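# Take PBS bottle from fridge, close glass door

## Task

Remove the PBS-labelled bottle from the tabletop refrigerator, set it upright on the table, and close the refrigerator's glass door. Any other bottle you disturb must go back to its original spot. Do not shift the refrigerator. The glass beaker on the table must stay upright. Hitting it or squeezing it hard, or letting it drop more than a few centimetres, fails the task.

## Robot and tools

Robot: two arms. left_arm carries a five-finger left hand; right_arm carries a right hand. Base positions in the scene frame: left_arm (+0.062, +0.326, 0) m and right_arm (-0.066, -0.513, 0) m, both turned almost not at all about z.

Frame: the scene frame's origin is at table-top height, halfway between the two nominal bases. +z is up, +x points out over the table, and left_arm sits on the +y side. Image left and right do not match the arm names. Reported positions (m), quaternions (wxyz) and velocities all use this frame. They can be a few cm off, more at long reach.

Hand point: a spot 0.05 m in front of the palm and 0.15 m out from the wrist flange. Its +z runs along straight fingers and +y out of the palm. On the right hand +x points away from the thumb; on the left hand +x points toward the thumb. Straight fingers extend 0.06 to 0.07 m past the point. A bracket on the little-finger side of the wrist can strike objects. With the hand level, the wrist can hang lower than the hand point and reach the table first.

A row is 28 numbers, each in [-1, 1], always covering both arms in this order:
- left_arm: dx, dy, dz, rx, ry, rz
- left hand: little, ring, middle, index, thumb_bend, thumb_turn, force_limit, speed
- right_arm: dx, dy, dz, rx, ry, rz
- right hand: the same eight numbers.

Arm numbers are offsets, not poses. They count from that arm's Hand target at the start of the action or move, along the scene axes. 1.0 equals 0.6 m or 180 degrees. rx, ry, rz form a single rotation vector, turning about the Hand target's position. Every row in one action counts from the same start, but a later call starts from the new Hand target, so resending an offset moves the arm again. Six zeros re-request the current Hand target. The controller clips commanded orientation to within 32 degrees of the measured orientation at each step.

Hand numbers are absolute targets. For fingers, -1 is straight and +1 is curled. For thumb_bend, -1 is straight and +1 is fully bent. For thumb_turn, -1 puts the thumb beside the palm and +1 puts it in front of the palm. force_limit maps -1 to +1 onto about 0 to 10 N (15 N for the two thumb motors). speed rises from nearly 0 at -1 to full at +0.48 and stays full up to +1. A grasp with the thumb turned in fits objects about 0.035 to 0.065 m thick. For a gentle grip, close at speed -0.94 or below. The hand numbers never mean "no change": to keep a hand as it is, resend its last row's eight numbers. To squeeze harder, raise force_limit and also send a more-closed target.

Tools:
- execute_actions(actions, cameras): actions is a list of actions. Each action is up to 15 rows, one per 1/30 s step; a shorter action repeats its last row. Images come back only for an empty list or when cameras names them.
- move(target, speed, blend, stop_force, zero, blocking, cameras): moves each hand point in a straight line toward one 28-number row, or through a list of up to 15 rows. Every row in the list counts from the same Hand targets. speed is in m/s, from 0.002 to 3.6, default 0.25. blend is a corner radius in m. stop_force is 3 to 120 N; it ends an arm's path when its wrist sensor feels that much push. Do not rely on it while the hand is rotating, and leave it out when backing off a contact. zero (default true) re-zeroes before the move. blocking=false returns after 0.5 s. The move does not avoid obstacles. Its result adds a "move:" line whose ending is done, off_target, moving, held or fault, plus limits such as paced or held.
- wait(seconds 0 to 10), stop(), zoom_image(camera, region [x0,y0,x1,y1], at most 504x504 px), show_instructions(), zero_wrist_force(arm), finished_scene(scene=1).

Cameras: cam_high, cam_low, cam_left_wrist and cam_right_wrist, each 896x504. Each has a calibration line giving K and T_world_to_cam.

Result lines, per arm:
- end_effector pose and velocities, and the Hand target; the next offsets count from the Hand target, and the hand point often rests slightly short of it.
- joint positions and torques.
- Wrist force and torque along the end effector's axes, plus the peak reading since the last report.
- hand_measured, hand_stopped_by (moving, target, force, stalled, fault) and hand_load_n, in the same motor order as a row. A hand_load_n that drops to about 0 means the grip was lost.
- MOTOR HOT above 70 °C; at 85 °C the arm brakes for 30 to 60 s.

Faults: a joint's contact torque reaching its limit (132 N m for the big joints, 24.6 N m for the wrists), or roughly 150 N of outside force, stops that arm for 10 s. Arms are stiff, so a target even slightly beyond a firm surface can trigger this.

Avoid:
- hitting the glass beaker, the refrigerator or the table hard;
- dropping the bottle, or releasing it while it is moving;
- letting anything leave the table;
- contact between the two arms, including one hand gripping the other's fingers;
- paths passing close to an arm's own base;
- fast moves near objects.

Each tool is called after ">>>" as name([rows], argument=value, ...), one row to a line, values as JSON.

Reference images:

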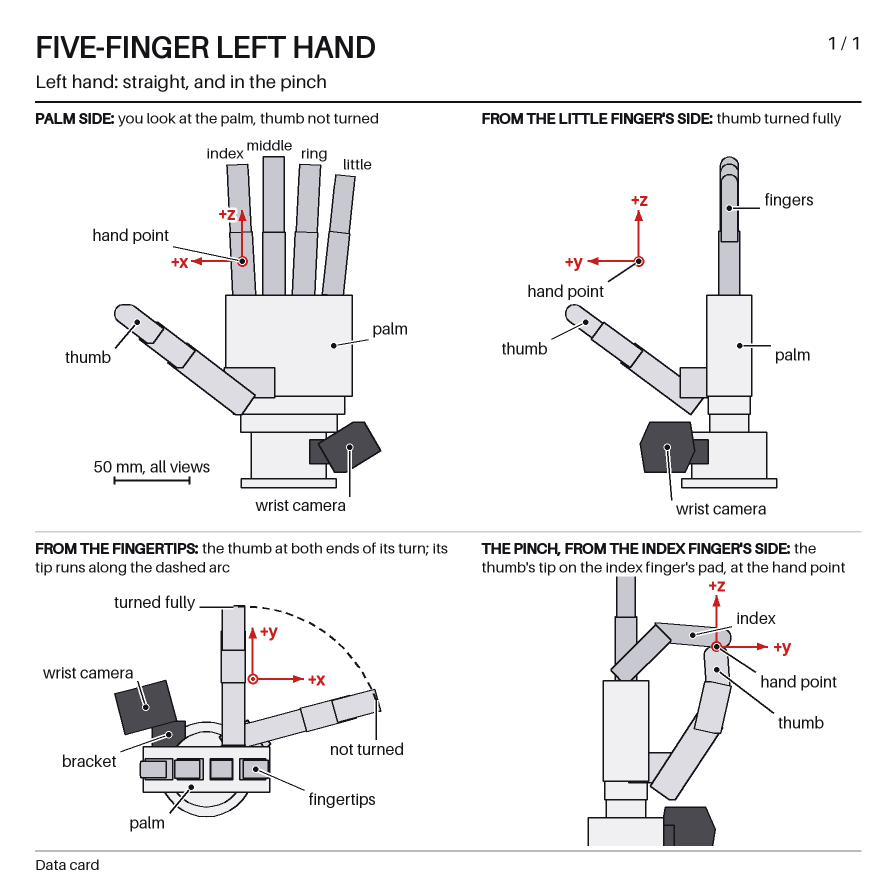

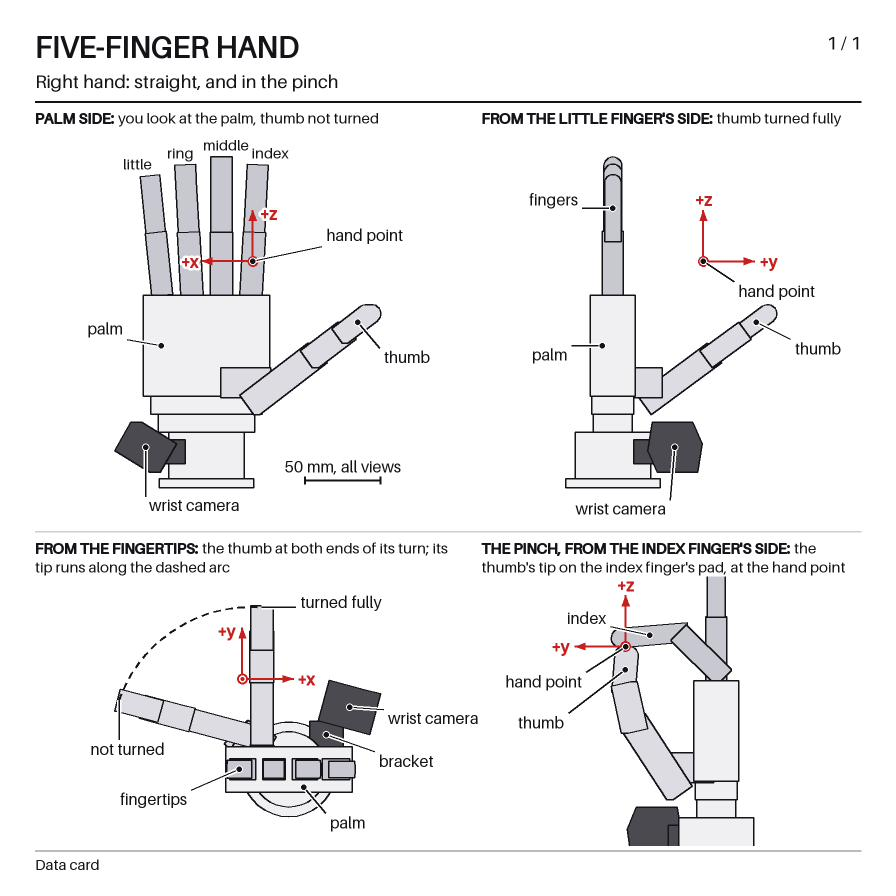

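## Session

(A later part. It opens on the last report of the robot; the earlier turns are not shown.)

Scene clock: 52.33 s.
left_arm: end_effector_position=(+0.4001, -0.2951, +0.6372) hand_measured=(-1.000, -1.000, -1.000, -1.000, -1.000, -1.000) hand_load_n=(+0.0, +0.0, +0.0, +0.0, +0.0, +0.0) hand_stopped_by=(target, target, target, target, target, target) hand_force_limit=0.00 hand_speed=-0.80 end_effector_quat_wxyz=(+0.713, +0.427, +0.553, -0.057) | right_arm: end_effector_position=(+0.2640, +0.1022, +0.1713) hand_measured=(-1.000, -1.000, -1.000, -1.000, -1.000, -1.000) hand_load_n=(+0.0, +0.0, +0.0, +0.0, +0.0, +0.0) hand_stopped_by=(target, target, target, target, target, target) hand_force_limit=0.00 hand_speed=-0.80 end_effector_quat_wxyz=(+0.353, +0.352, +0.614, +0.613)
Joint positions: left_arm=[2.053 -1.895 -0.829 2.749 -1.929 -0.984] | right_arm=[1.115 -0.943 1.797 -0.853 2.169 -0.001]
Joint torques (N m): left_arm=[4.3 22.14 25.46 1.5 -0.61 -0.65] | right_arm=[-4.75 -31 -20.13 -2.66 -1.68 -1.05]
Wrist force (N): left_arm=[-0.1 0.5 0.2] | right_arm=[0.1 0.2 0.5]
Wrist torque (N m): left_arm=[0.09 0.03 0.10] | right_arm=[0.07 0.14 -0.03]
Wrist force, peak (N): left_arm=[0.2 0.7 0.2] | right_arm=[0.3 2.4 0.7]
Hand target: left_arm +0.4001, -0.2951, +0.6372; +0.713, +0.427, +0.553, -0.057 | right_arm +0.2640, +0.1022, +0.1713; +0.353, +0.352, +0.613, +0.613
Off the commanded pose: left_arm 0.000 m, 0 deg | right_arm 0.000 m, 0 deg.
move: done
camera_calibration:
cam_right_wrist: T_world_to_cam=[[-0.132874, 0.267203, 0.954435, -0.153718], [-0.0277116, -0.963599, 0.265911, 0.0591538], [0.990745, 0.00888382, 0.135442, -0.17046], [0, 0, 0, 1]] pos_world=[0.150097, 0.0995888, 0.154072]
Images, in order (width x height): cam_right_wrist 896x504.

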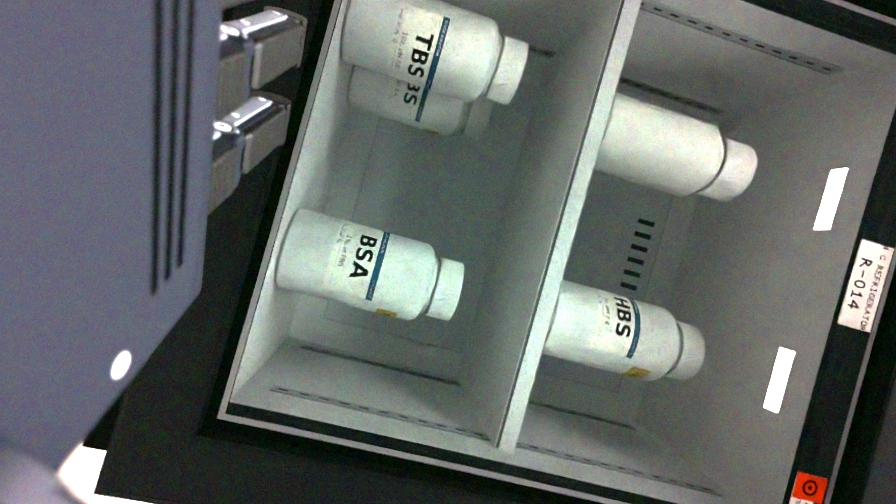

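>>> move(target=[0,0,0,0,0,0, -1,-1,-1,-1,-1,-1,0,-0.8, -0.03,-0.2,0.03,0,0,0.08,-1,-1,-1,-1,-1,-1,0,-0.8], speed=0.2, cameras=["cam_right_wrist"])

>>> zoom_image(camera="cam_right_wrist", region=[220, 100, 540, 420])

Scene clock: 54.37 s.
left_arm: end_effector_position=(+0.4001, -0.2951, +0.6372) hand_measured=(-1.000, -1.000, -1.000, -1.000, -1.000, -1.000) hand_load_n=(+0.0, +0.0, +0.0, +0.0, +0.0, +0.0) hand_stopped_by=(target, target, target, target, target, target) hand_force_limit=0.00 hand_speed=-0.80 end_effector_quat_wxyz=(+0.713, +0.427, +0.553, -0.057) | right_arm: end_effector_position=(+0.2460, -0.0178, +0.1893) hand_measured=(-1.000, -1.000, -1.000, -1.000, -1.000, -1.000) hand_load_n=(+0.0, +0.0, +0.0, +0.0, +0.0, +0.0) hand_stopped_by=(target, target, target, target, target, target) hand_force_limit=0.00 hand_speed=-0.80 end_effector_quat_wxyz=(+0.273, +0.272, +0.653, +0.652)
Joint positions: left_arm=[2.053 -1.895 -0.829 2.749 -1.929 -0.984] | right_arm=[0.862 -1.252 2.288 -1.035 1.664 -0.001]
Joint torques (N m): left_arm=[4.92 21.65 25.29 1.5 -0.91 -0.92] | right_arm=[-6.64 -30.46 -6.03 -0.08 -1.86 -0.83]
Wrist force (N): left_arm=[0.2 0.3 0.2] | right_arm=[0.2 0.3 0.9]
Wrist torque (N m): left_arm=[0.06 -0.01 0.12] | right_arm=[0.08 0.10 0.05]
Wrist force, peak (N): left_arm=[0.0 0.5 0.4] | right_arm=[1.4 -0.2 1.6]
Hand target: left_arm +0.4001, -0.2951, +0.6372; +0.713, +0.427, +0.553, -0.057 | right_arm +0.2460, -0.0178, +0.1893; +0.273, +0.272, +0.653, +0.652
Off the commanded pose: left_arm 0.000 m, 0 deg | right_arm 0.000 m, 0 deg.
move: done
camera_calibration:
cam_right_wrist: T_world_to_cam=[[-0.195073, 0.225689, 0.954469, -0.126656], [0.2126, -0.940297, 0.265789, -0.120447], [0.95747, 0.254768, 0.135445, -0.141523], [0, 0, 0, 1]] pos_world=[0.136404, -0.048615, 0.172071]
Images, in order (width x height): cam_right_wrist 896x504.

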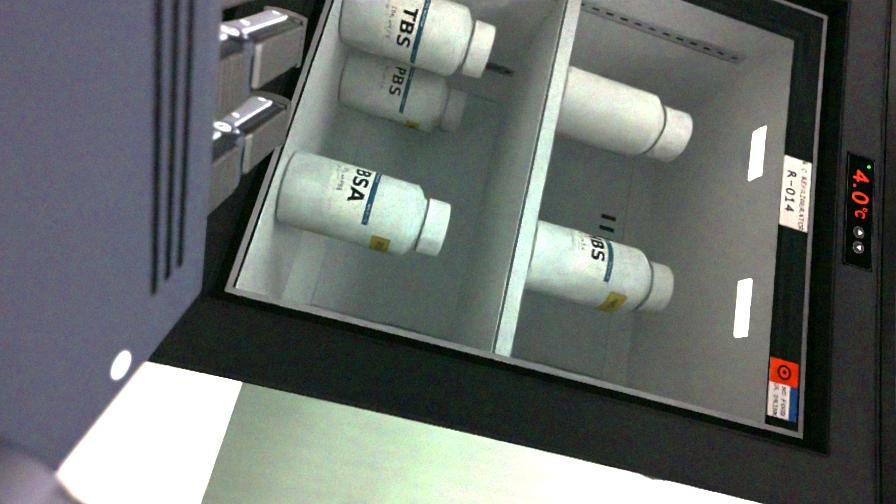

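Scaled by 1.575 from the camera's 896x504 image, which has a finer 1280x720 frame.

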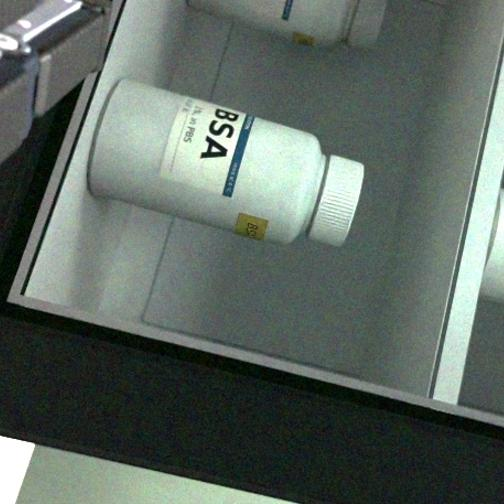

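>>> move([
  [0,0,0,0,0,0, -1,-1,-1,-1,-1,-1,0,-0.8, 0,0,0.333,0,0,0,-1,-1,-1,-1,-1,-1,0,-0.8],
  [0,0,0,0,0,0, -1,-1,-1,-1,-1,-1,0,-0.8, 0.435,-0.63,0.333,0,0,-0.257,-1,-1,-1,-1,-1,-1,0,-0.8],
], speed=0.3, blend=[0.05,0], cameras=["cam_right_wrist","cam_low"])

Scene clock: 86.00 s.
left_arm: end_effector_position=(+0.4001, -0.2951, +0.6372) hand_measured=(-1.000, -1.000, -1.000, -1.000, -1.000, -1.000) hand_load_n=(+0.0, +0.0, +0.0, +0.0, +0.0, +0.0) hand_stopped_by=(target, target, target, target, target, target) hand_force_limit=0.00 hand_speed=-0.80 end_effector_quat_wxyz=(+0.713, +0.427, +0.553, -0.057) | right_arm: end_effector_position=(+0.5070, -0.3957, +0.3891) hand_measured=(-1.000, -1.000, -1.000, -1.000, -1.000, -1.000) hand_load_n=(+0.0, +0.0, +0.0, +0.0, +0.0, +0.0) hand_stopped_by=(target, target, target, target, target, target) hand_force_limit=0.00 hand_speed=-0.80 end_effector_quat_wxyz=(+0.507, +0.507, +0.493, +0.492)
Joint positions: left_arm=[2.053 -1.895 -0.829 2.749 -1.929 -0.984] | right_arm=[0.054 -1.632 2.047 -0.414 1.664 -0.001]
Joint torques (N m): left_arm=[3.82 21.74 23.72 1.93 -1.6 -1.14] | right_arm=[-5.47 -14.14 -23.94 0.92 -2.05 -2.58]
Wrist force (N): left_arm=[0.1 0.4 0.4] | right_arm=[0.3 0.2 0.9]
Wrist torque (N m): left_arm=[0.06 0.01 0.11] | right_arm=[0.05 0.12 -0.03]
Wrist force, peak (N): left_arm=[0.3 0.6 0.2] | right_arm=[-1.4 0.2 2.0]
Hand target: left_arm +0.4001, -0.2951, +0.6372; +0.713, +0.427, +0.553, -0.057 | right_arm +0.5070, -0.3958, +0.3891; +0.507, +0.507, +0.493, +0.492
Off the commanded pose: left_arm 0.000 m, 0 deg | right_arm 0.000 m, 0 deg.
move: done
camera_calibration:
cam_right_wrist: T_world_to_cam=[[0.0280083, 0.296836, 0.954518, -0.266126], [-0.532138, -0.803914, 0.265616, -0.152771], [0.846194, -0.515374, 0.135441, -0.570513], [0, 0, 0, 1]] pos_world=[0.408923, -0.337847, 0.371871]
Images, in order (width x height): cam_low 896x504, cam_right_wrist 896x504.

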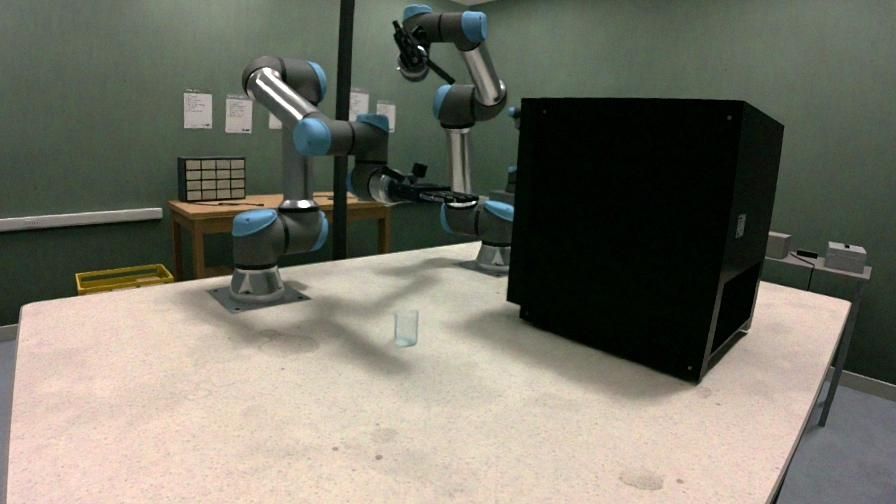

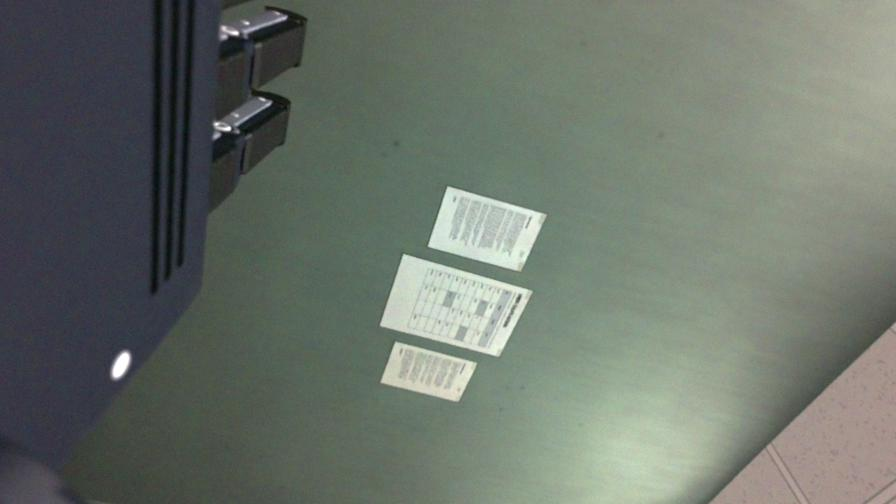

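>>> move(target=[0,0,0,0,0,0, -1,-1,-1,-1,-1,-1,0,-0.8, -0.157,-0.754,0,0,0,-0.257,-1,-1,-1,-1,-1,-1,0,-0.8], speed=0.35)

>>> move(target=[0,0,0,0,0,0, -1,-1,-1,-1,-1,-1,0,-0.8, -0.55,-0.25,0,0,0,-0.24,-1,-1,-1,-1,-1,-1,0,-0.8], speed=0.35, cameras=["cam_high","cam_low"])

Scene clock: 88.83 s.
left_arm: end_effector_position=(+0.4001, -0.2951, +0.6372) hand_measured=(-1.000, -1.000, -1.000, -1.000, -1.000, -1.000) hand_load_n=(+0.0, +0.0, +0.0, +0.0, +0.0, +0.0) hand_stopped_by=(target, target, target, target, target, target) hand_force_limit=0.00 hand_speed=-0.80 end_effector_quat_wxyz=(+0.713, +0.427, +0.553, -0.057) | right_arm: end_effector_position=(+0.4128, -0.8481, +0.3891) hand_measured=(-1.000, -1.000, -1.000, -1.000, -1.000, -1.000) hand_load_n=(+0.0, +0.0, +0.0, +0.0, +0.0, +0.0) hand_stopped_by=(target, target, target, target, target, target) hand_force_limit=0.00 hand_speed=-0.80 end_effector_quat_wxyz=(+0.660, +0.660, +0.255, +0.254)
Joint positions: left_arm=[2.053 -1.895 -0.829 2.749 -1.929 -0.984] | right_arm=[-0.762 -1.634 2.049 -0.414 1.655 -0.001]
Joint torques (N m): left_arm=[3.45 21.48 23.65 2.08 -1.52 -1.16] | right_arm=[-6.71 -13.63 -25.74 0.82 -2.01 -2.69]
Wrist force (N): left_arm=[0.1 0.3 0.2] | right_arm=[0.3 0.4 0.6]
Wrist torque (N m): left_arm=[0.06 -0.01 0.12] | right_arm=[0.10 0.11 -0.01]
Wrist force, peak (N): left_arm=[0.1 0.7 0.3] | right_arm=[-1.3 0.3 2.2]
Hand target: left_arm +0.4001, -0.2951, +0.6372; +0.713, +0.427, +0.553, -0.057 | right_arm +0.4128, -0.8482, +0.3891; +0.660, +0.660, +0.254, +0.254
Off the commanded pose: left_arm 0.000 m, 0 deg | right_arm 0.000 m, 0 deg.
move: done

Scene clock: 90.43 s.
left_arm: end_effector_position=(+0.4001, -0.2951, +0.6372) hand_measured=(-1.000, -1.000, -1.000, -1.000, -1.000, -1.000) hand_load_n=(+0.0, +0.0, +0.0, +0.0, +0.0, +0.0) hand_stopped_by=(target, target, target, target, target, target) hand_force_limit=0.00 hand_speed=-0.80 end_effector_quat_wxyz=(+0.713, +0.427, +0.553, -0.057) | right_arm: end_effector_position=(+0.0829, -0.9982, +0.3891) hand_measured=(-1.000, -1.000, -1.000, -1.000, -1.000, -1.000) hand_load_n=(+0.0, +0.0, +0.0, +0.0, +0.0, +0.0) hand_stopped_by=(target, target, target, target, target, target) hand_force_limit=0.00 hand_speed=-0.80 end_effector_quat_wxyz=(+0.707, +0.707, -0.006, -0.007)
Joint positions: left_arm=[2.053 -1.895 -0.829 2.749 -1.929 -0.984] | right_arm=[-1.381 -1.796 2.183 -0.387 1.791 -0.001]
Joint torques (N m): left_arm=[3.63 22.14 23.42 2.23 -1.56 -1.16] | right_arm=[-5.61 -14.27 -15.45 0.57 -1.81 0.64]
Wrist force (N): left_arm=[0.1 0.3 0.1] | right_arm=[0.1 0.4 0.6]
Wrist torque (N m): left_arm=[0.05 0.00 0.12] | right_arm=[0.10 0.15 -0.01]
Wrist force, peak (N): left_arm=[0.1 0.6 0.3] | right_arm=[-1.7 0.4 1.9]
Hand target: left_arm +0.4001, -0.2951, +0.6372; +0.713, +0.427, +0.553, -0.057 | right_arm +0.0828, -0.9982, +0.3891; +0.707, +0.707, -0.006, -0.007
Off the commanded pose: left_arm 0.000 m, 0 deg | right_arm 0.000 m, 0 deg.
move: done
Images, in order (width x height): cam_high 896x504, cam_low 896x504.

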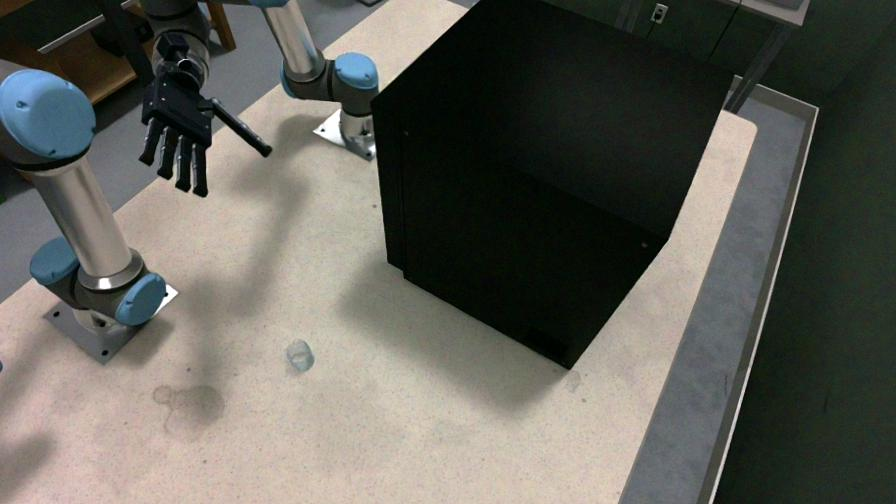

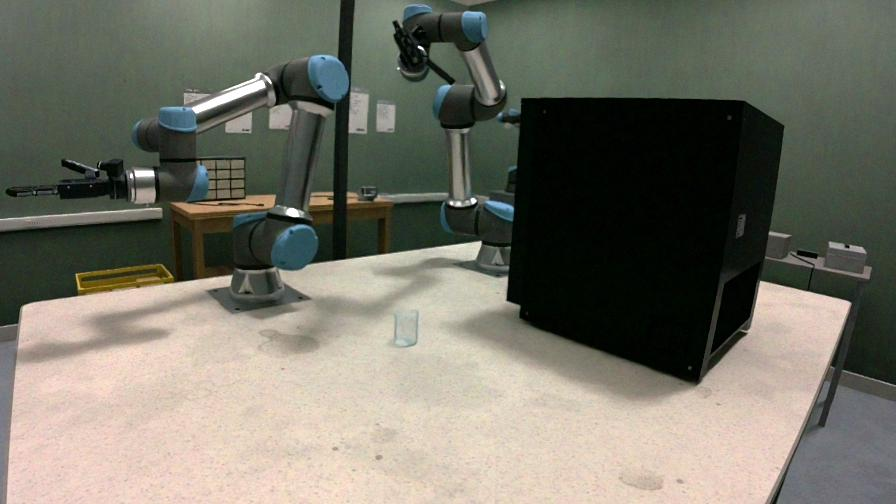

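>>> move(target=[-0.167,0.25,0.2,0,0,0, -1,-1,-1,-1,-1,-1,0,-0.8, 0.3,0.2,0,0.009,0.5,0,-1,-1,-1,-1,-1,-1,0,-0.8], speed=0.35)

Scene clock: 112.77 s.
left_arm: end_effector_position=(+0.2998, -0.1451, +0.7573) hand_measured=(-1.000, -1.000, -1.000, -1.000, -1.000, -1.000) hand_load_n=(+0.0, +0.0, +0.0, +0.0, +0.0, +0.0) hand_stopped_by=(target, target, target, target, target, target) hand_force_limit=0.00 hand_speed=-0.80 end_effector_quat_wxyz=(+0.713, +0.427, +0.553, -0.057) | right_arm: end_effector_position=(+0.2628, -0.8782, +0.3891) hand_measured=(-1.000, -1.000, -1.000, -1.000, -1.000, -1.000) hand_load_n=(+0.0, +0.0, +0.0, +0.0, +0.0, +0.0) hand_stopped_by=(target, target, target, target, target, target) hand_force_limit=0.00 hand_speed=-0.80 end_effector_quat_wxyz=(+0.495, +0.504, +0.495, -0.505)
Joint positions: left_arm=[1.989 -1.637 -0.788 2.45 -1.993 -0.983] | right_arm=[-0.875 -1.834 2.132 -0.299 2.296 -1.573]
Joint torques (N m): left_arm=[6.31 6.33 6.71 3.1 2.07 -0.77] | right_arm=[4.82 -15.78 -17.58 -3.86 -0.92 -2.72]
Wrist force (N): left_arm=[0.3 0.1 0.0] | right_arm=[-1.9 1.0 0.0]
Wrist torque (N m): left_arm=[0.01 -0.01 0.01] | right_arm=[0.01 0.65 -0.14]
Wrist force, peak (N): left_arm=[0.4 -0.3 0.9] | right_arm=[-2.2 1.4 -0.2]
Hand target: left_arm +0.2999, -0.1451, +0.7572; +0.713, +0.427, +0.553, -0.057 | right_arm +0.2628, -0.8782, +0.3891; +0.495, +0.504, +0.495, -0.505
Off the commanded pose: left_arm 0.000 m, 0 deg | right_arm 0.000 m, 0 deg.
move: done

>>> move(target=[0,0,0,0,0,0, -1,-1,-1,-1,-1,-1,0,-0.8, 0.395,0.63,-0.117,0,0,0.333,-1,-1,-1,-1,-1,-1,0,-0.8], speed=0.35)

>>> move([
  [0,0,0,0,0,0, -1,-1,-1,-1,-1,-1,0,-0.8, -0.333,0.5,-0.067,0,0,0.2333,-1,-1,-1,-1,-1,-1,0,-0.8],
  [0,0,0,0,0,0, -1,-1,-1,-1,-1,-1,0,-0.8, -0.45,0.9,-0.067,0,0,0.2333,-1,-1,-1,-1,-1,-1,0,-0.8],
], speed=0.3, blend=[0.05,0], cameras=["all"])

Scene clock: 116.80 s.
left_arm: end_effector_position=(+0.2999, -0.1452, +0.7572) hand_measured=(-1.000, -1.000, -1.000, -1.000, -1.000, -1.000) hand_load_n=(+0.0, +0.0, +0.0, +0.0, +0.0, +0.0) hand_stopped_by=(target, target, target, target, target, target) hand_force_limit=0.00 hand_speed=-0.80 end_effector_quat_wxyz=(+0.713, +0.427, +0.553, -0.057) | right_arm: end_effector_position=(+0.4998, -0.5003, +0.3189) hand_measured=(-1.000, -1.000, -1.000, -1.000, -1.000, -1.000) hand_load_n=(+0.0, +0.0, +0.0, +0.0, +0.0, -0.5) hand_stopped_by=(target, target, target, target, target, target) hand_force_limit=0.00 hand_speed=-0.80 end_effector_quat_wxyz=(+0.681, +0.189, +0.681, -0.190)
Joint positions: left_arm=[1.989 -1.637 -0.788 2.45 -1.993 -0.983] | right_arm=[-0.149 -1.65 2.181 -0.532 1.976 -1.573]
Joint torques (N m): left_arm=[6.47 6.46 6.96 1.26 2.28 -1.25] | right_arm=[7.42 -11.37 -18.23 0.48 -0.39 2.6]
Wrist force (N): left_arm=[0.2 0.1 0.0] | right_arm=[-1.7 0.9 0.0]
Wrist torque (N m): left_arm=[0.00 0.00 0.01] | right_arm=[-0.01 0.59 -0.12]
Wrist force, peak (N): left_arm=[0.5 0.4 0.0] | right_arm=[-1.6 2.5 0.2]
Hand target: left_arm +0.2999, -0.1451, +0.7572; +0.713, +0.427, +0.553, -0.057 | right_arm +0.4998, -0.5002, +0.3189; +0.681, +0.189, +0.681, -0.190
Off the commanded pose: left_arm 0.000 m, 0 deg | right_arm 0.000 m, 0 deg.
move: done

Scene clock: 119.40 s.
left_arm: end_effector_position=(+0.2999, -0.1452, +0.7572) hand_measured=(-1.000, -1.000, -1.000, -1.000, -1.000, -1.000) hand_load_n=(+0.0, +0.0, +0.0, +0.0, +0.0, +0.0) hand_stopped_by=(target, target, target, target, target, target) hand_force_limit=0.00 hand_speed=-0.80 end_effector_quat_wxyz=(+0.713, +0.427, +0.553, -0.057) | right_arm: end_effector_position=(+0.2298, +0.0397, +0.2787) hand_measured=(-1.000, -1.000, -1.000, -1.000, -1.000, -1.000) hand_load_n=(+0.0, +0.0, +0.0, +0.0, +0.0, +0.0) hand_stopped_by=(target, target, target, target, target, target) hand_force_limit=0.00 hand_speed=-0.80 end_effector_quat_wxyz=(+0.704, -0.067, +0.704, +0.067)
Joint positions: left_arm=[1.989 -1.637 -0.788 2.45 -1.993 -0.983] | right_arm=[1.123 -1.311 1.925 -0.615 2.514 -1.573]
Joint torques (N m): left_arm=[6.37 10.1 6.99 2.13 2.26 -0.95] | right_arm=[9.7 -20.82 -24.13 -3.51 1.28 0.33]
Wrist force (N): left_arm=[0.1 0.3 0.2] | right_arm=[-1.8 0.8 0.1]
Wrist torque (N m): left_arm=[0.02 0.02 0.00] | right_arm=[-0.04 0.60 -0.13]
Wrist force, peak (N): left_arm=[0.5 0.2 0.1] | right_arm=[-1.7 3.3 -0.5]
Hand target: left_arm +0.2999, -0.1451, +0.7572; +0.713, +0.427, +0.553, -0.057 | right_arm +0.2298, +0.0398, +0.2787; +0.704, -0.067, +0.704, +0.067
Off the commanded pose: left_arm 0.000 m, 0 deg | right_arm 0.000 m, 0 deg.
move: done
camera_calibration:
cam_left_wrist: T_world_to_cam=[[-0.447425, -0.466122, -0.763244, 0.643555], [0.0597654, 0.835941, -0.545555, 0.513672], [0.892322, -0.289711, -0.346163, 0.0650505], [0, 0, 0, 1]] pos_world=[0.199197, -0.110579, 0.793944]
cam_right_wrist: T_world_to_cam=[[-0.161074, 0.940965, -0.297726, 0.0846256], [-0.551107, 0.1645, 0.818059, -0.108929], [0.818741, 0.295847, 0.492076, -0.221923], [0, 0, 0, 1]] pos_world=[0.135296, 0.00394425, 0.223509]

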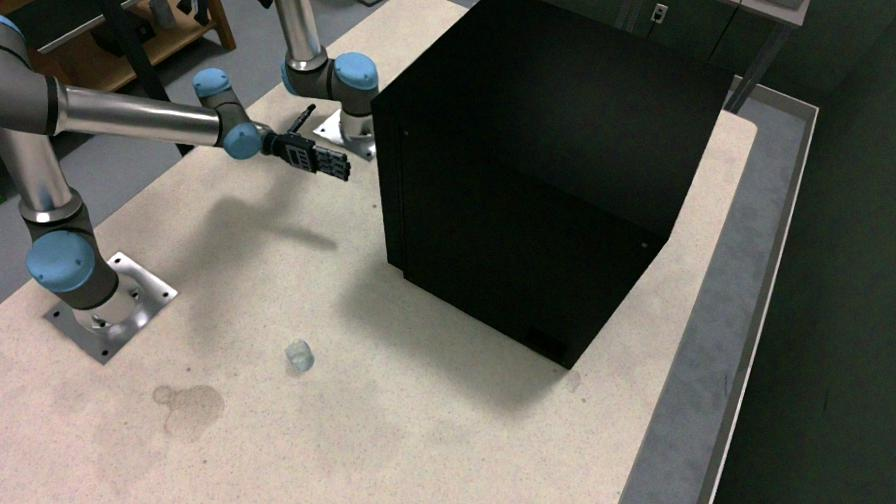

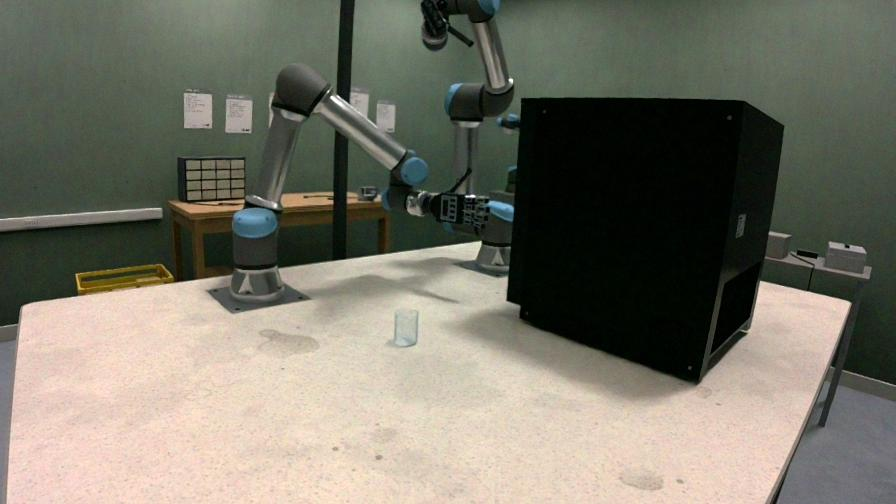

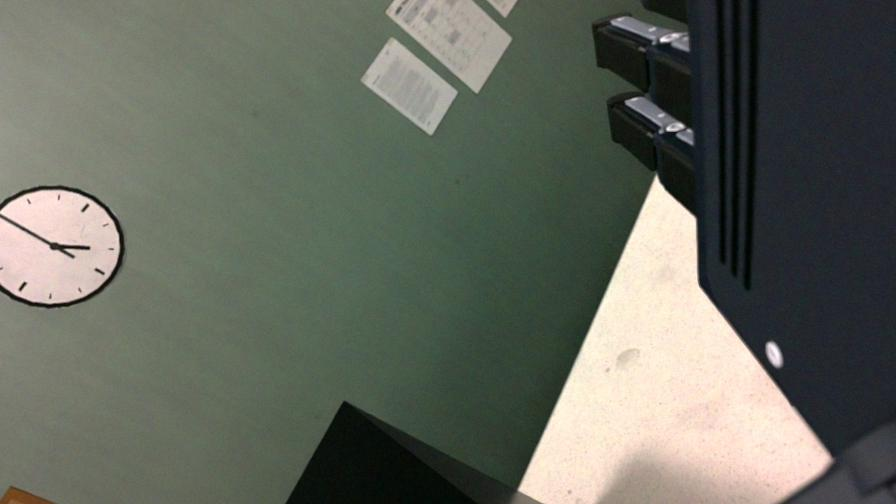

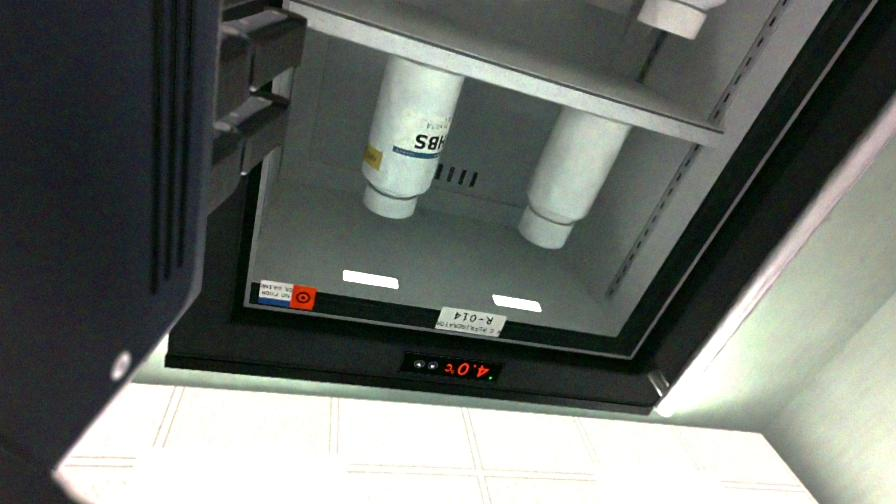

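>>> zoom_image(camera="cam_right_wrist", region=[600, 80, 896, 430])

Scaled by 1.440 from the camera's 896x504 image, which has a finer 1280x720 frame.

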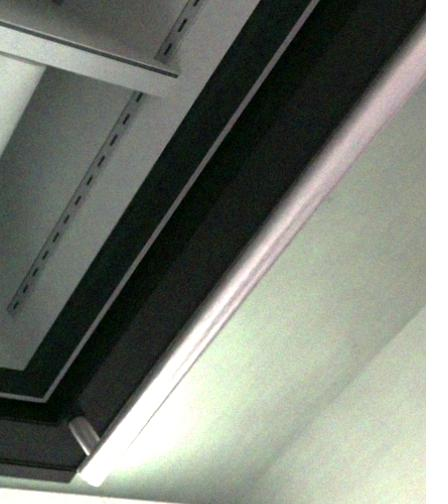

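>>> move(target=[0,0,0,0,0,0, -1,-1,-1,-1,-1,-1,0,-0.8, 0.117,0.3,0,0,0,0,-1,-1,-1,-1,-1,-1,0,-0.8], speed=0.2, cameras=["cam_right_wrist"])

>>> zoom_image(camera="cam_right_wrist", region=[500, 0, 896, 400])

Scene clock: 123.10 s.
left_arm: end_effector_position=(+0.2999, -0.1452, +0.7572) hand_measured=(-1.000, -1.000, -1.000, -1.000, -1.000, -1.000) hand_load_n=(+0.0, +0.0, +0.0, +0.0, +0.0, +0.0) hand_stopped_by=(target, target, target, target, target, target) hand_force_limit=0.00 hand_speed=-0.80 end_effector_quat_wxyz=(+0.713, +0.427, +0.553, -0.057) | right_arm: end_effector_position=(+0.3000, +0.2197, +0.2787) hand_measured=(-1.000, -1.000, -1.000, -1.000, -1.000, -1.000) hand_load_n=(+0.0, +0.0, +0.0, +0.0, +0.0, +0.0) hand_stopped_by=(target, target, target, target, target, target) hand_force_limit=0.00 hand_speed=-0.80 end_effector_quat_wxyz=(+0.704, -0.067, +0.704, +0.067)
Joint positions: left_arm=[1.989 -1.637 -0.788 2.45 -1.993 -0.983] | right_arm=[1.143 -0.905 1.295 -0.392 2.535 -1.573]
Joint torques (N m): left_arm=[6.34 13.33 6.75 3.36 2.35 -0.66] | right_arm=[2.16 -37.05 -29.41 -2.97 -1.32 -0.06]
Wrist force (N): left_arm=[0.3 0.1 0.2] | right_arm=[-1.7 0.9 0.4]
Wrist torque (N m): left_arm=[0.00 -0.01 0.02] | right_arm=[-0.03 0.58 -0.13]
Wrist force, peak (N): left_arm=[0.5 0.3 0.1] | right_arm=[-1.6 2.5 1.1]
Hand target: left_arm +0.2999, -0.1451, +0.7572; +0.713, +0.427, +0.553, -0.057 | right_arm +0.3000, +0.2198, +0.2787; +0.704, -0.067, +0.704, +0.067
Off the commanded pose: left_arm 0.000 m, 0 deg | right_arm 0.000 m, 0 deg.
move: done
camera_calibration:
cam_right_wrist: T_world_to_cam=[[-0.160854, 0.941009, -0.297704, -0.0735155], [-0.551051, 0.164616, 0.818074, -0.0999431], [0.818822, 0.29564, 0.492065, -0.332545], [0, 0, 0, 1]] pos_world=[0.205396, 0.183945, 0.223509]
Images, in order (width x height): cam_right_wrist 896x504.

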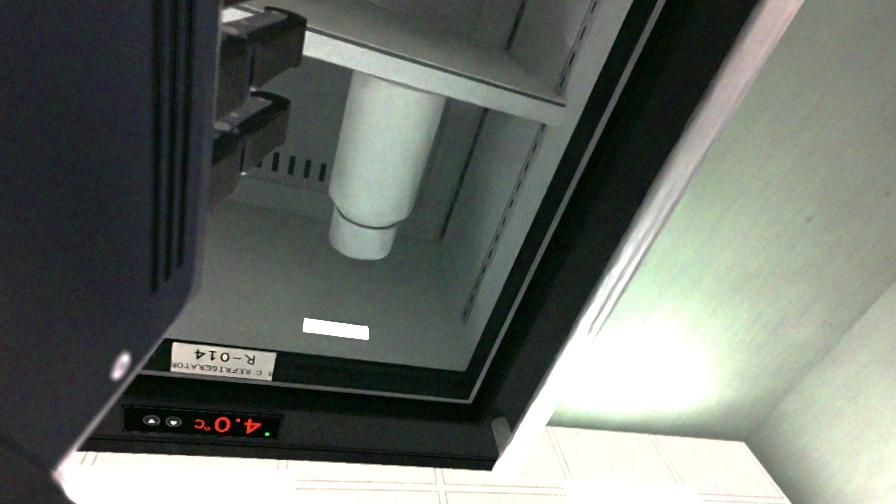

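Scaled by 1.260 from the camera's 896x504 image, which has a finer 1280x720 frame.

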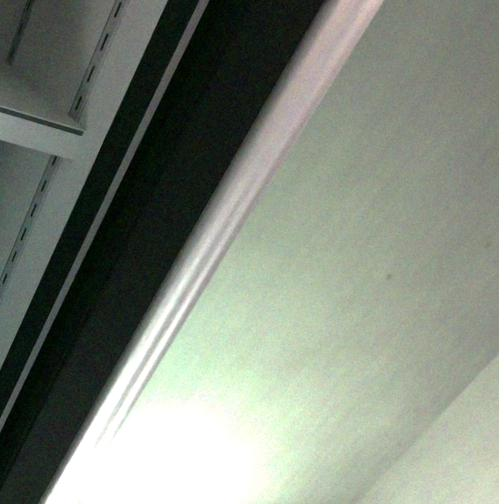

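>>> move(target=[0,0,0,0,0,0, -1,-1,-1,-1,-1,-1,0,-0.8, 0.05,0.133,0,0,0,0,-0.13,-0.13,-0.13,-0.13,-1,1,-0.2,-0.2], speed=0.1, cameras=["cam_right_wrist"])

Scene clock: 131.67 s.
left_arm: end_effector_position=(+0.2999, -0.1452, +0.7572) hand_measured=(-1.000, -1.000, -1.000, -1.000, -1.000, -1.000) hand_load_n=(+0.0, +0.0, +0.0, +0.0, +0.0, +0.0) hand_stopped_by=(target, target, target, target, target, target) hand_force_limit=0.00 hand_speed=-0.80 end_effector_quat_wxyz=(+0.713, +0.427, +0.553, -0.057) | right_arm: end_effector_position=(+0.3300, +0.2996, +0.2787) hand_measured=(-0.130, -0.130, -0.130, -0.130, -1.000, +1.000) hand_load_n=(+0.0, +0.0, +0.5, +0.0, +0.0, -0.5) hand_stopped_by=(target, target, target, target, target, target) hand_force_limit=-0.20 hand_speed=-0.20 end_effector_quat_wxyz=(+0.704, -0.067, +0.704, +0.067)
Joint positions: left_arm=[1.989 -1.637 -0.788 2.45 -1.993 -0.983] | right_arm=[1.15 -0.687 0.905 -0.219 2.542 -1.574]
Joint torques (N m): left_arm=[6.84 17.55 7.09 3.56 2.28 -0.13] | right_arm=[2.64 -46.4 -29.86 -2.85 -1.9 -0.51]
Wrist force (N): left_arm=[0.2 0.1 0.1] | right_arm=[-1.7 1.0 0.3]
Wrist torque (N m): left_arm=[-0.01 0.00 0.02] | right_arm=[0.00 0.55 -0.15]
Wrist force, peak (N): left_arm=[0.4 0.5 0.2] | right_arm=[-1.6 1.7 0.7]
Hand target: left_arm +0.2999, -0.1451, +0.7572; +0.713, +0.427, +0.553, -0.057 | right_arm +0.3300, +0.2996, +0.2787; +0.704, -0.067, +0.704, +0.067
Off the commanded pose: left_arm 0.000 m, 0 deg | right_arm 0.000 m, 0 deg.
move: done
camera_calibration:
cam_right_wrist: T_world_to_cam=[[-0.160919, 0.94102, -0.297634, -0.143879], [-0.55108, 0.164511, 0.818075, -0.0965301], [0.818789, 0.295664, 0.492105, -0.380739], [0, 0, 0, 1]] pos_world=[0.235396, 0.263845, 0.223509]
Images, in order (width x height): cam_right_wrist 896x504.

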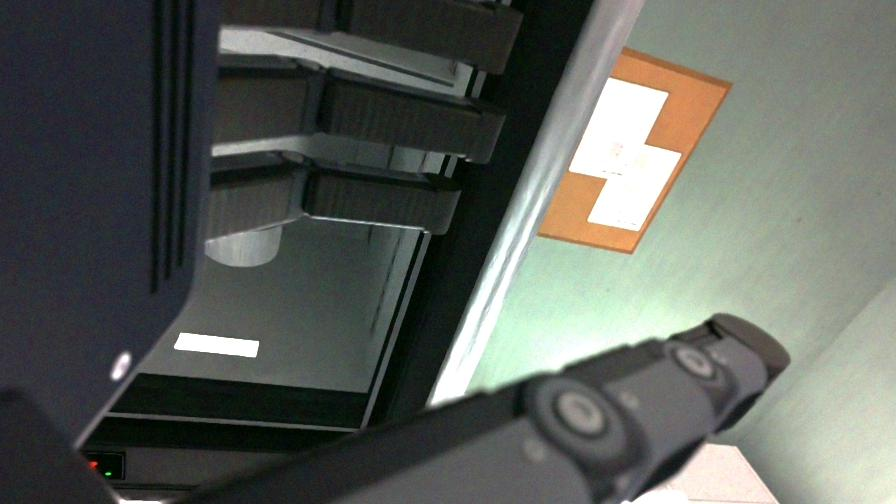

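>>> zoom_image(camera="cam_right_wrist", region=[400, 0, 700, 300])

Scaled by 1.680 from the camera's 896x504 image, which has a finer 1280x720 frame.

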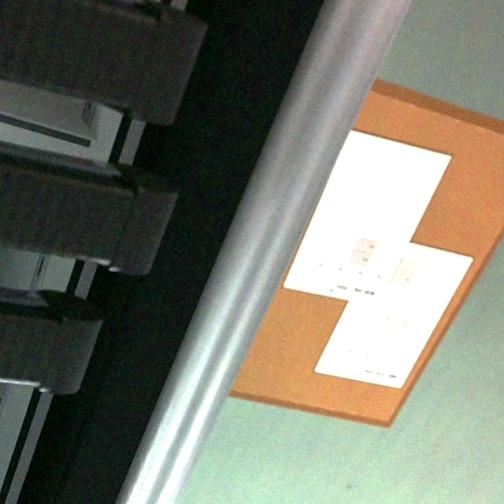

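>>> move(target=[0,0,0,0,0,0, -1,-1,-1,-1,-1,-1,0,-0.8, 0.092,0.009,0,0,0,0,-0.13,-0.13,-0.13,-0.13,-1,1,-0.2,-0.2], speed=0.06, stop_force=8, cameras=["cam_right_wrist"])

>>> zoom_image(camera="cam_right_wrist", region=[300, 0, 700, 300])

Scene clock: 135.33 s.
left_arm: end_effector_position=(+0.2999, -0.1452, +0.7572) hand_measured=(-1.000, -1.000, -1.000, -1.000, -1.000, -1.000) hand_load_n=(+0.0, +0.0, +0.0, +0.0, +0.0, -0.5) hand_stopped_by=(target, target, target, target, target, target) hand_force_limit=0.00 hand_speed=-0.80 end_effector_quat_wxyz=(+0.713, +0.427, +0.553, -0.057) | right_arm: end_effector_position=(+0.3852, +0.3050, +0.2787) hand_measured=(-0.130, -0.130, -0.130, -0.130, -1.000, +1.000) hand_load_n=(+0.0, +0.0, +0.0, +0.0, +0.0, +0.0) hand_stopped_by=(target, target, target, target, target, target) hand_force_limit=-0.20 hand_speed=-0.20 end_effector_quat_wxyz=(+0.704, -0.067, +0.704, +0.067)
Joint positions: left_arm=[1.989 -1.637 -0.788 2.45 -1.993 -0.983] | right_arm=[1.084 -0.626 0.791 -0.166 2.476 -1.573]
Joint torques (N m): left_arm=[6.47 21.73 7.88 3.5 2.18 0.19] | right_arm=[9.09 -59.4 -17.4 -3.66 2.48 2.59]
Wrist force (N): left_arm=[0.2 0.2 0.2] | right_arm=[-1.6 0.7 0.3]
Wrist torque (N m): left_arm=[0.01 0.01 0.01] | right_arm=[-0.03 0.55 -0.17]
Wrist force, peak (N): left_arm=[0.5 0.3 0.2] | right_arm=[-2.0 1.0 0.3]
Hand target: left_arm +0.2999, -0.1451, +0.7572; +0.713, +0.427, +0.553, -0.057 | right_arm +0.3852, +0.3050, +0.2787; +0.704, -0.067, +0.704, +0.067
Off the commanded pose: left_arm 0.000 m, 0 deg | right_arm 0.000 m, 0 deg.
move: done
camera_calibration:
cam_right_wrist: T_world_to_cam=[[-0.160936, 0.940974, -0.297771, -0.140014], [-0.551112, 0.164609, 0.818034, -0.0669517], [0.818764, 0.295756, 0.49209, -0.427629], [0, 0, 0, 1]] pos_world=[0.290696, 0.269245, 0.223509]
Images, in order (width x height): cam_right_wrist 896x504.

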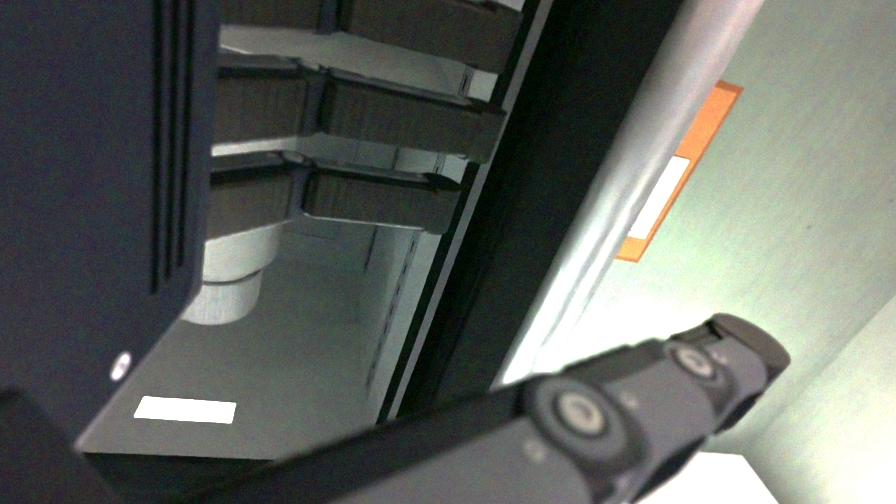

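Scaled by 1.260 from the camera's 896x504 image, which has a finer 1280x720 frame.

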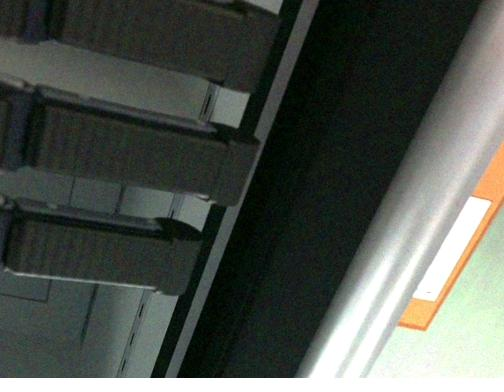

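>>> zoom_image(camera="cam_right_wrist", region=[540, 100, 700, 260])

Scaled by 3.150 from the camera's 896x504 image, which has a finer 1280x720 frame.

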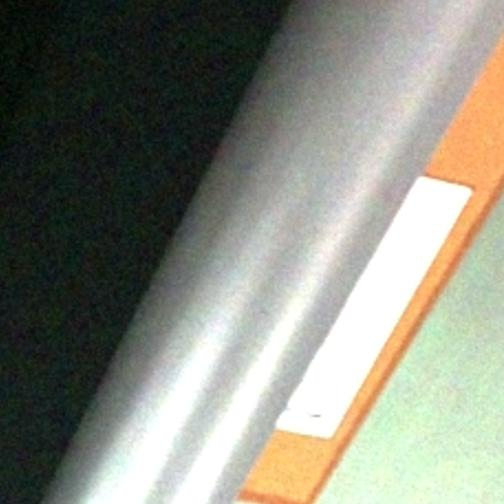

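>>> move(target=[0,0,0,0,0,0, -1,-1,-1,-1,-1,-1,0,-0.8, 0.067,0,0,0,0,0,-0.13,-0.13,-0.13,-0.13,-1,1,-0.2,-0.2], speed=0.02, stop_force=4, cameras=["cam_right_wrist"])

Scene clock: 140.67 s.
left_arm: end_effector_position=(+0.2999, -0.1452, +0.7572) hand_measured=(-1.000, -1.000, -1.000, -1.000, -1.000, -1.000) hand_load_n=(+0.0, +0.0, +0.0, +0.0, +0.0, +0.0) hand_stopped_by=(target, target, target, target, target, target) hand_force_limit=0.00 hand_speed=-0.80 end_effector_quat_wxyz=(+0.713, +0.427, +0.553, -0.057) | right_arm: end_effector_position=(+0.4107, +0.3050, +0.2787) hand_measured=(-0.130, -0.130, -0.130, -0.130, -1.000, +1.000) hand_load_n=(+0.0, +0.0, -4.0, +0.0, +0.0, -0.5) hand_stopped_by=(target, target, target, target, target, target) hand_force_limit=-0.20 hand_speed=-0.20 end_effector_quat_wxyz=(+0.704, -0.067, +0.704, +0.067)
Joint positions: left_arm=[1.989 -1.637 -0.788 2.45 -1.993 -0.983] | right_arm=[1.053 -0.6 0.74 -0.142 2.445 -1.573]
Joint torques (N m): left_arm=[6.32 26.41 7.54 3.55 2.4 0.81] | right_arm=[6.72 -58.84 -21.89 -3.45 2.86 0.21]
Wrist force (N): left_arm=[0.2 0.2 0.0] | right_arm=[-3.0 2.1 -1.9]
Wrist torque (N m): left_arm=[0.02 -0.01 0.01] | right_arm=[-0.05 0.55 -0.13]
Wrist force, peak (N): left_arm=[0.5 0.3 0.3] | right_arm=[-2.8 -3.1 -10.8]
Hand target: left_arm +0.2999, -0.1451, +0.7572; +0.713, +0.427, +0.553, -0.057 | right_arm +0.4106, +0.3050, +0.2787; +0.704, -0.067, +0.704, +0.067 (not the last commanded pose)
Off the commanded pose: left_arm 0.000 m, 0 deg | right_arm 0.015 m, 0 deg.
move: contact (right_arm)
camera_calibration:
cam_right_wrist: T_world_to_cam=[[-0.160885, 0.940958, -0.297848, -0.135827], [-0.551127, 0.164697, 0.818006, -0.0529496], [0.818764, 0.295757, 0.492091, -0.448396], [0, 0, 0, 1]] pos_world=[0.316096, 0.269145, 0.223509]
Images, in order (width x height): cam_right_wrist 896x504.

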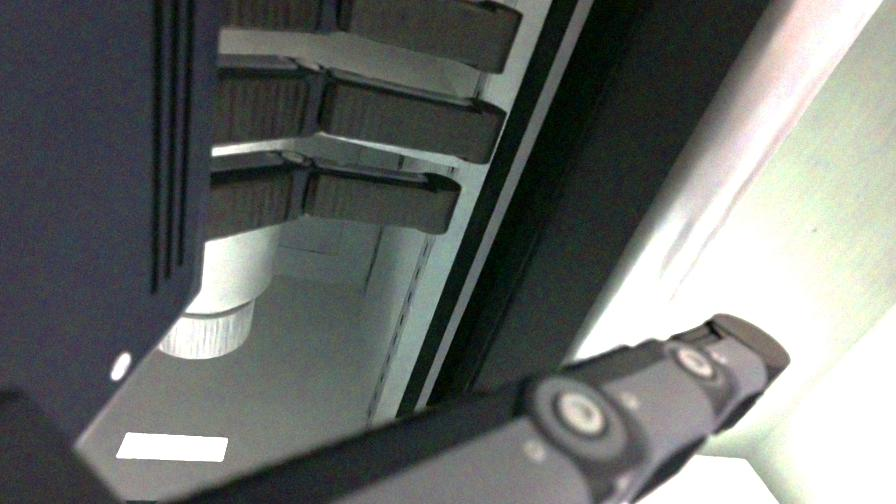

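>>> move([
  [0,0,0,0,0,0, -1,-1,-1,-1,-1,-1,0,-0.8, -0.008,0,0,0,0,0,-0.13,-0.13,-0.13,-0.13,-1,1,-0.2,-0.2],
  [0,0,0,0,0,0, -1,-1,-1,-1,-1,-1,0,-0.8, -0.008,0.092,0,0,0,0,-0.13,-0.13,-0.13,-0.13,-1,1,-0.2,-0.2],
], speed=0.03, stop_force=5, cameras=["cam_right_wrist"])

Scene clock: 143.60 s.
left_arm: end_effector_position=(+0.2999, -0.1451, +0.7572) hand_measured=(-1.000, -1.000, -1.000, -1.000, -1.000, -1.000) hand_load_n=(+0.0, +0.0, +0.0, +0.0, +0.0, +0.0) hand_stopped_by=(target, target, target, target, target, target) hand_force_limit=0.00 hand_speed=-0.80 end_effector_quat_wxyz=(+0.713, +0.427, +0.553, -0.057) | right_arm: end_effector_position=(+0.4058, +0.3242, +0.2787) hand_measured=(-0.130, -0.130, -0.130, -0.130, -1.000, +1.000) hand_load_n=(+0.0, +0.0, -0.5, +0.0, +0.0, +0.0) hand_stopped_by=(target, target, target, target, target, target) hand_force_limit=-0.20 hand_speed=-0.20 end_effector_quat_wxyz=(+0.704, -0.068, +0.703, +0.067)
Joint positions: left_arm=[1.989 -1.637 -0.788 2.45 -1.993 -0.983] | right_arm=[1.071 -0.537 0.62 -0.085 2.463 -1.574]
Joint torques (N m): left_arm=[6.65 27.53 7.6 3.61 2.09 1.16] | right_arm=[-6.02 -49.01 -30.82 1.14 2.04 -0.38]
Wrist force (N): left_arm=[0.2 0.1 0.2] | right_arm=[-0.7 -0.7 -0.7]
Wrist torque (N m): left_arm=[-0.01 0.01 0.01] | right_arm=[-0.08 0.57 -0.11]
Wrist force, peak (N): left_arm=[0.4 0.4 -0.1] | right_arm=[-3.3 -22.9 -11.6]
Hand target: left_arm +0.2999, -0.1451, +0.7572; +0.713, +0.427, +0.553, -0.057 | right_arm +0.4058, +0.3242, +0.2787; +0.704, -0.068, +0.703, +0.067 (not the last commanded pose)
Off the commanded pose: left_arm 0.000 m, 0 deg | right_arm 0.036 m, 0 deg.
move: contact (right_arm); path passed 1 of 2 targets
camera_calibration:
cam_right_wrist: T_world_to_cam=[[-0.161101, 0.940944, -0.297776, -0.154704], [-0.551461, 0.164401, 0.81784, -0.0585464], [0.818497, 0.295967, 0.492409, -0.450222], [0, 0, 0, 1]] pos_world=[0.311296, 0.288444, 0.223508]
Images, in order (width x height): cam_right_wrist 896x504.

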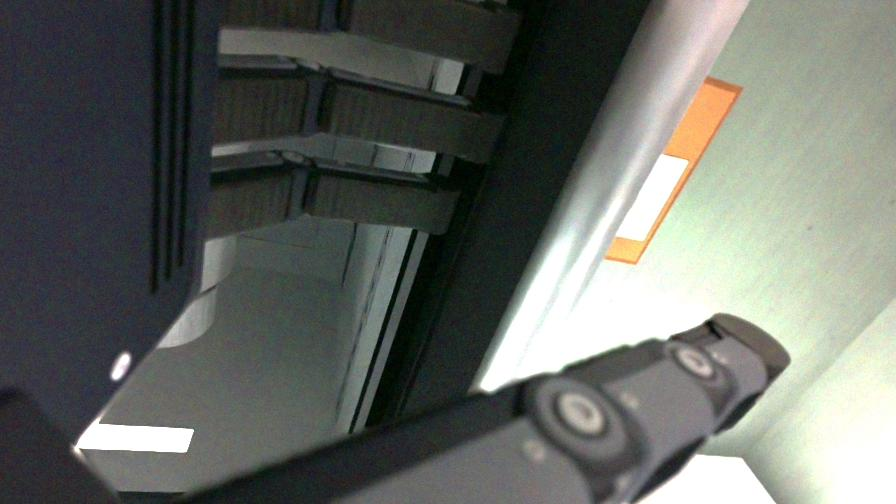

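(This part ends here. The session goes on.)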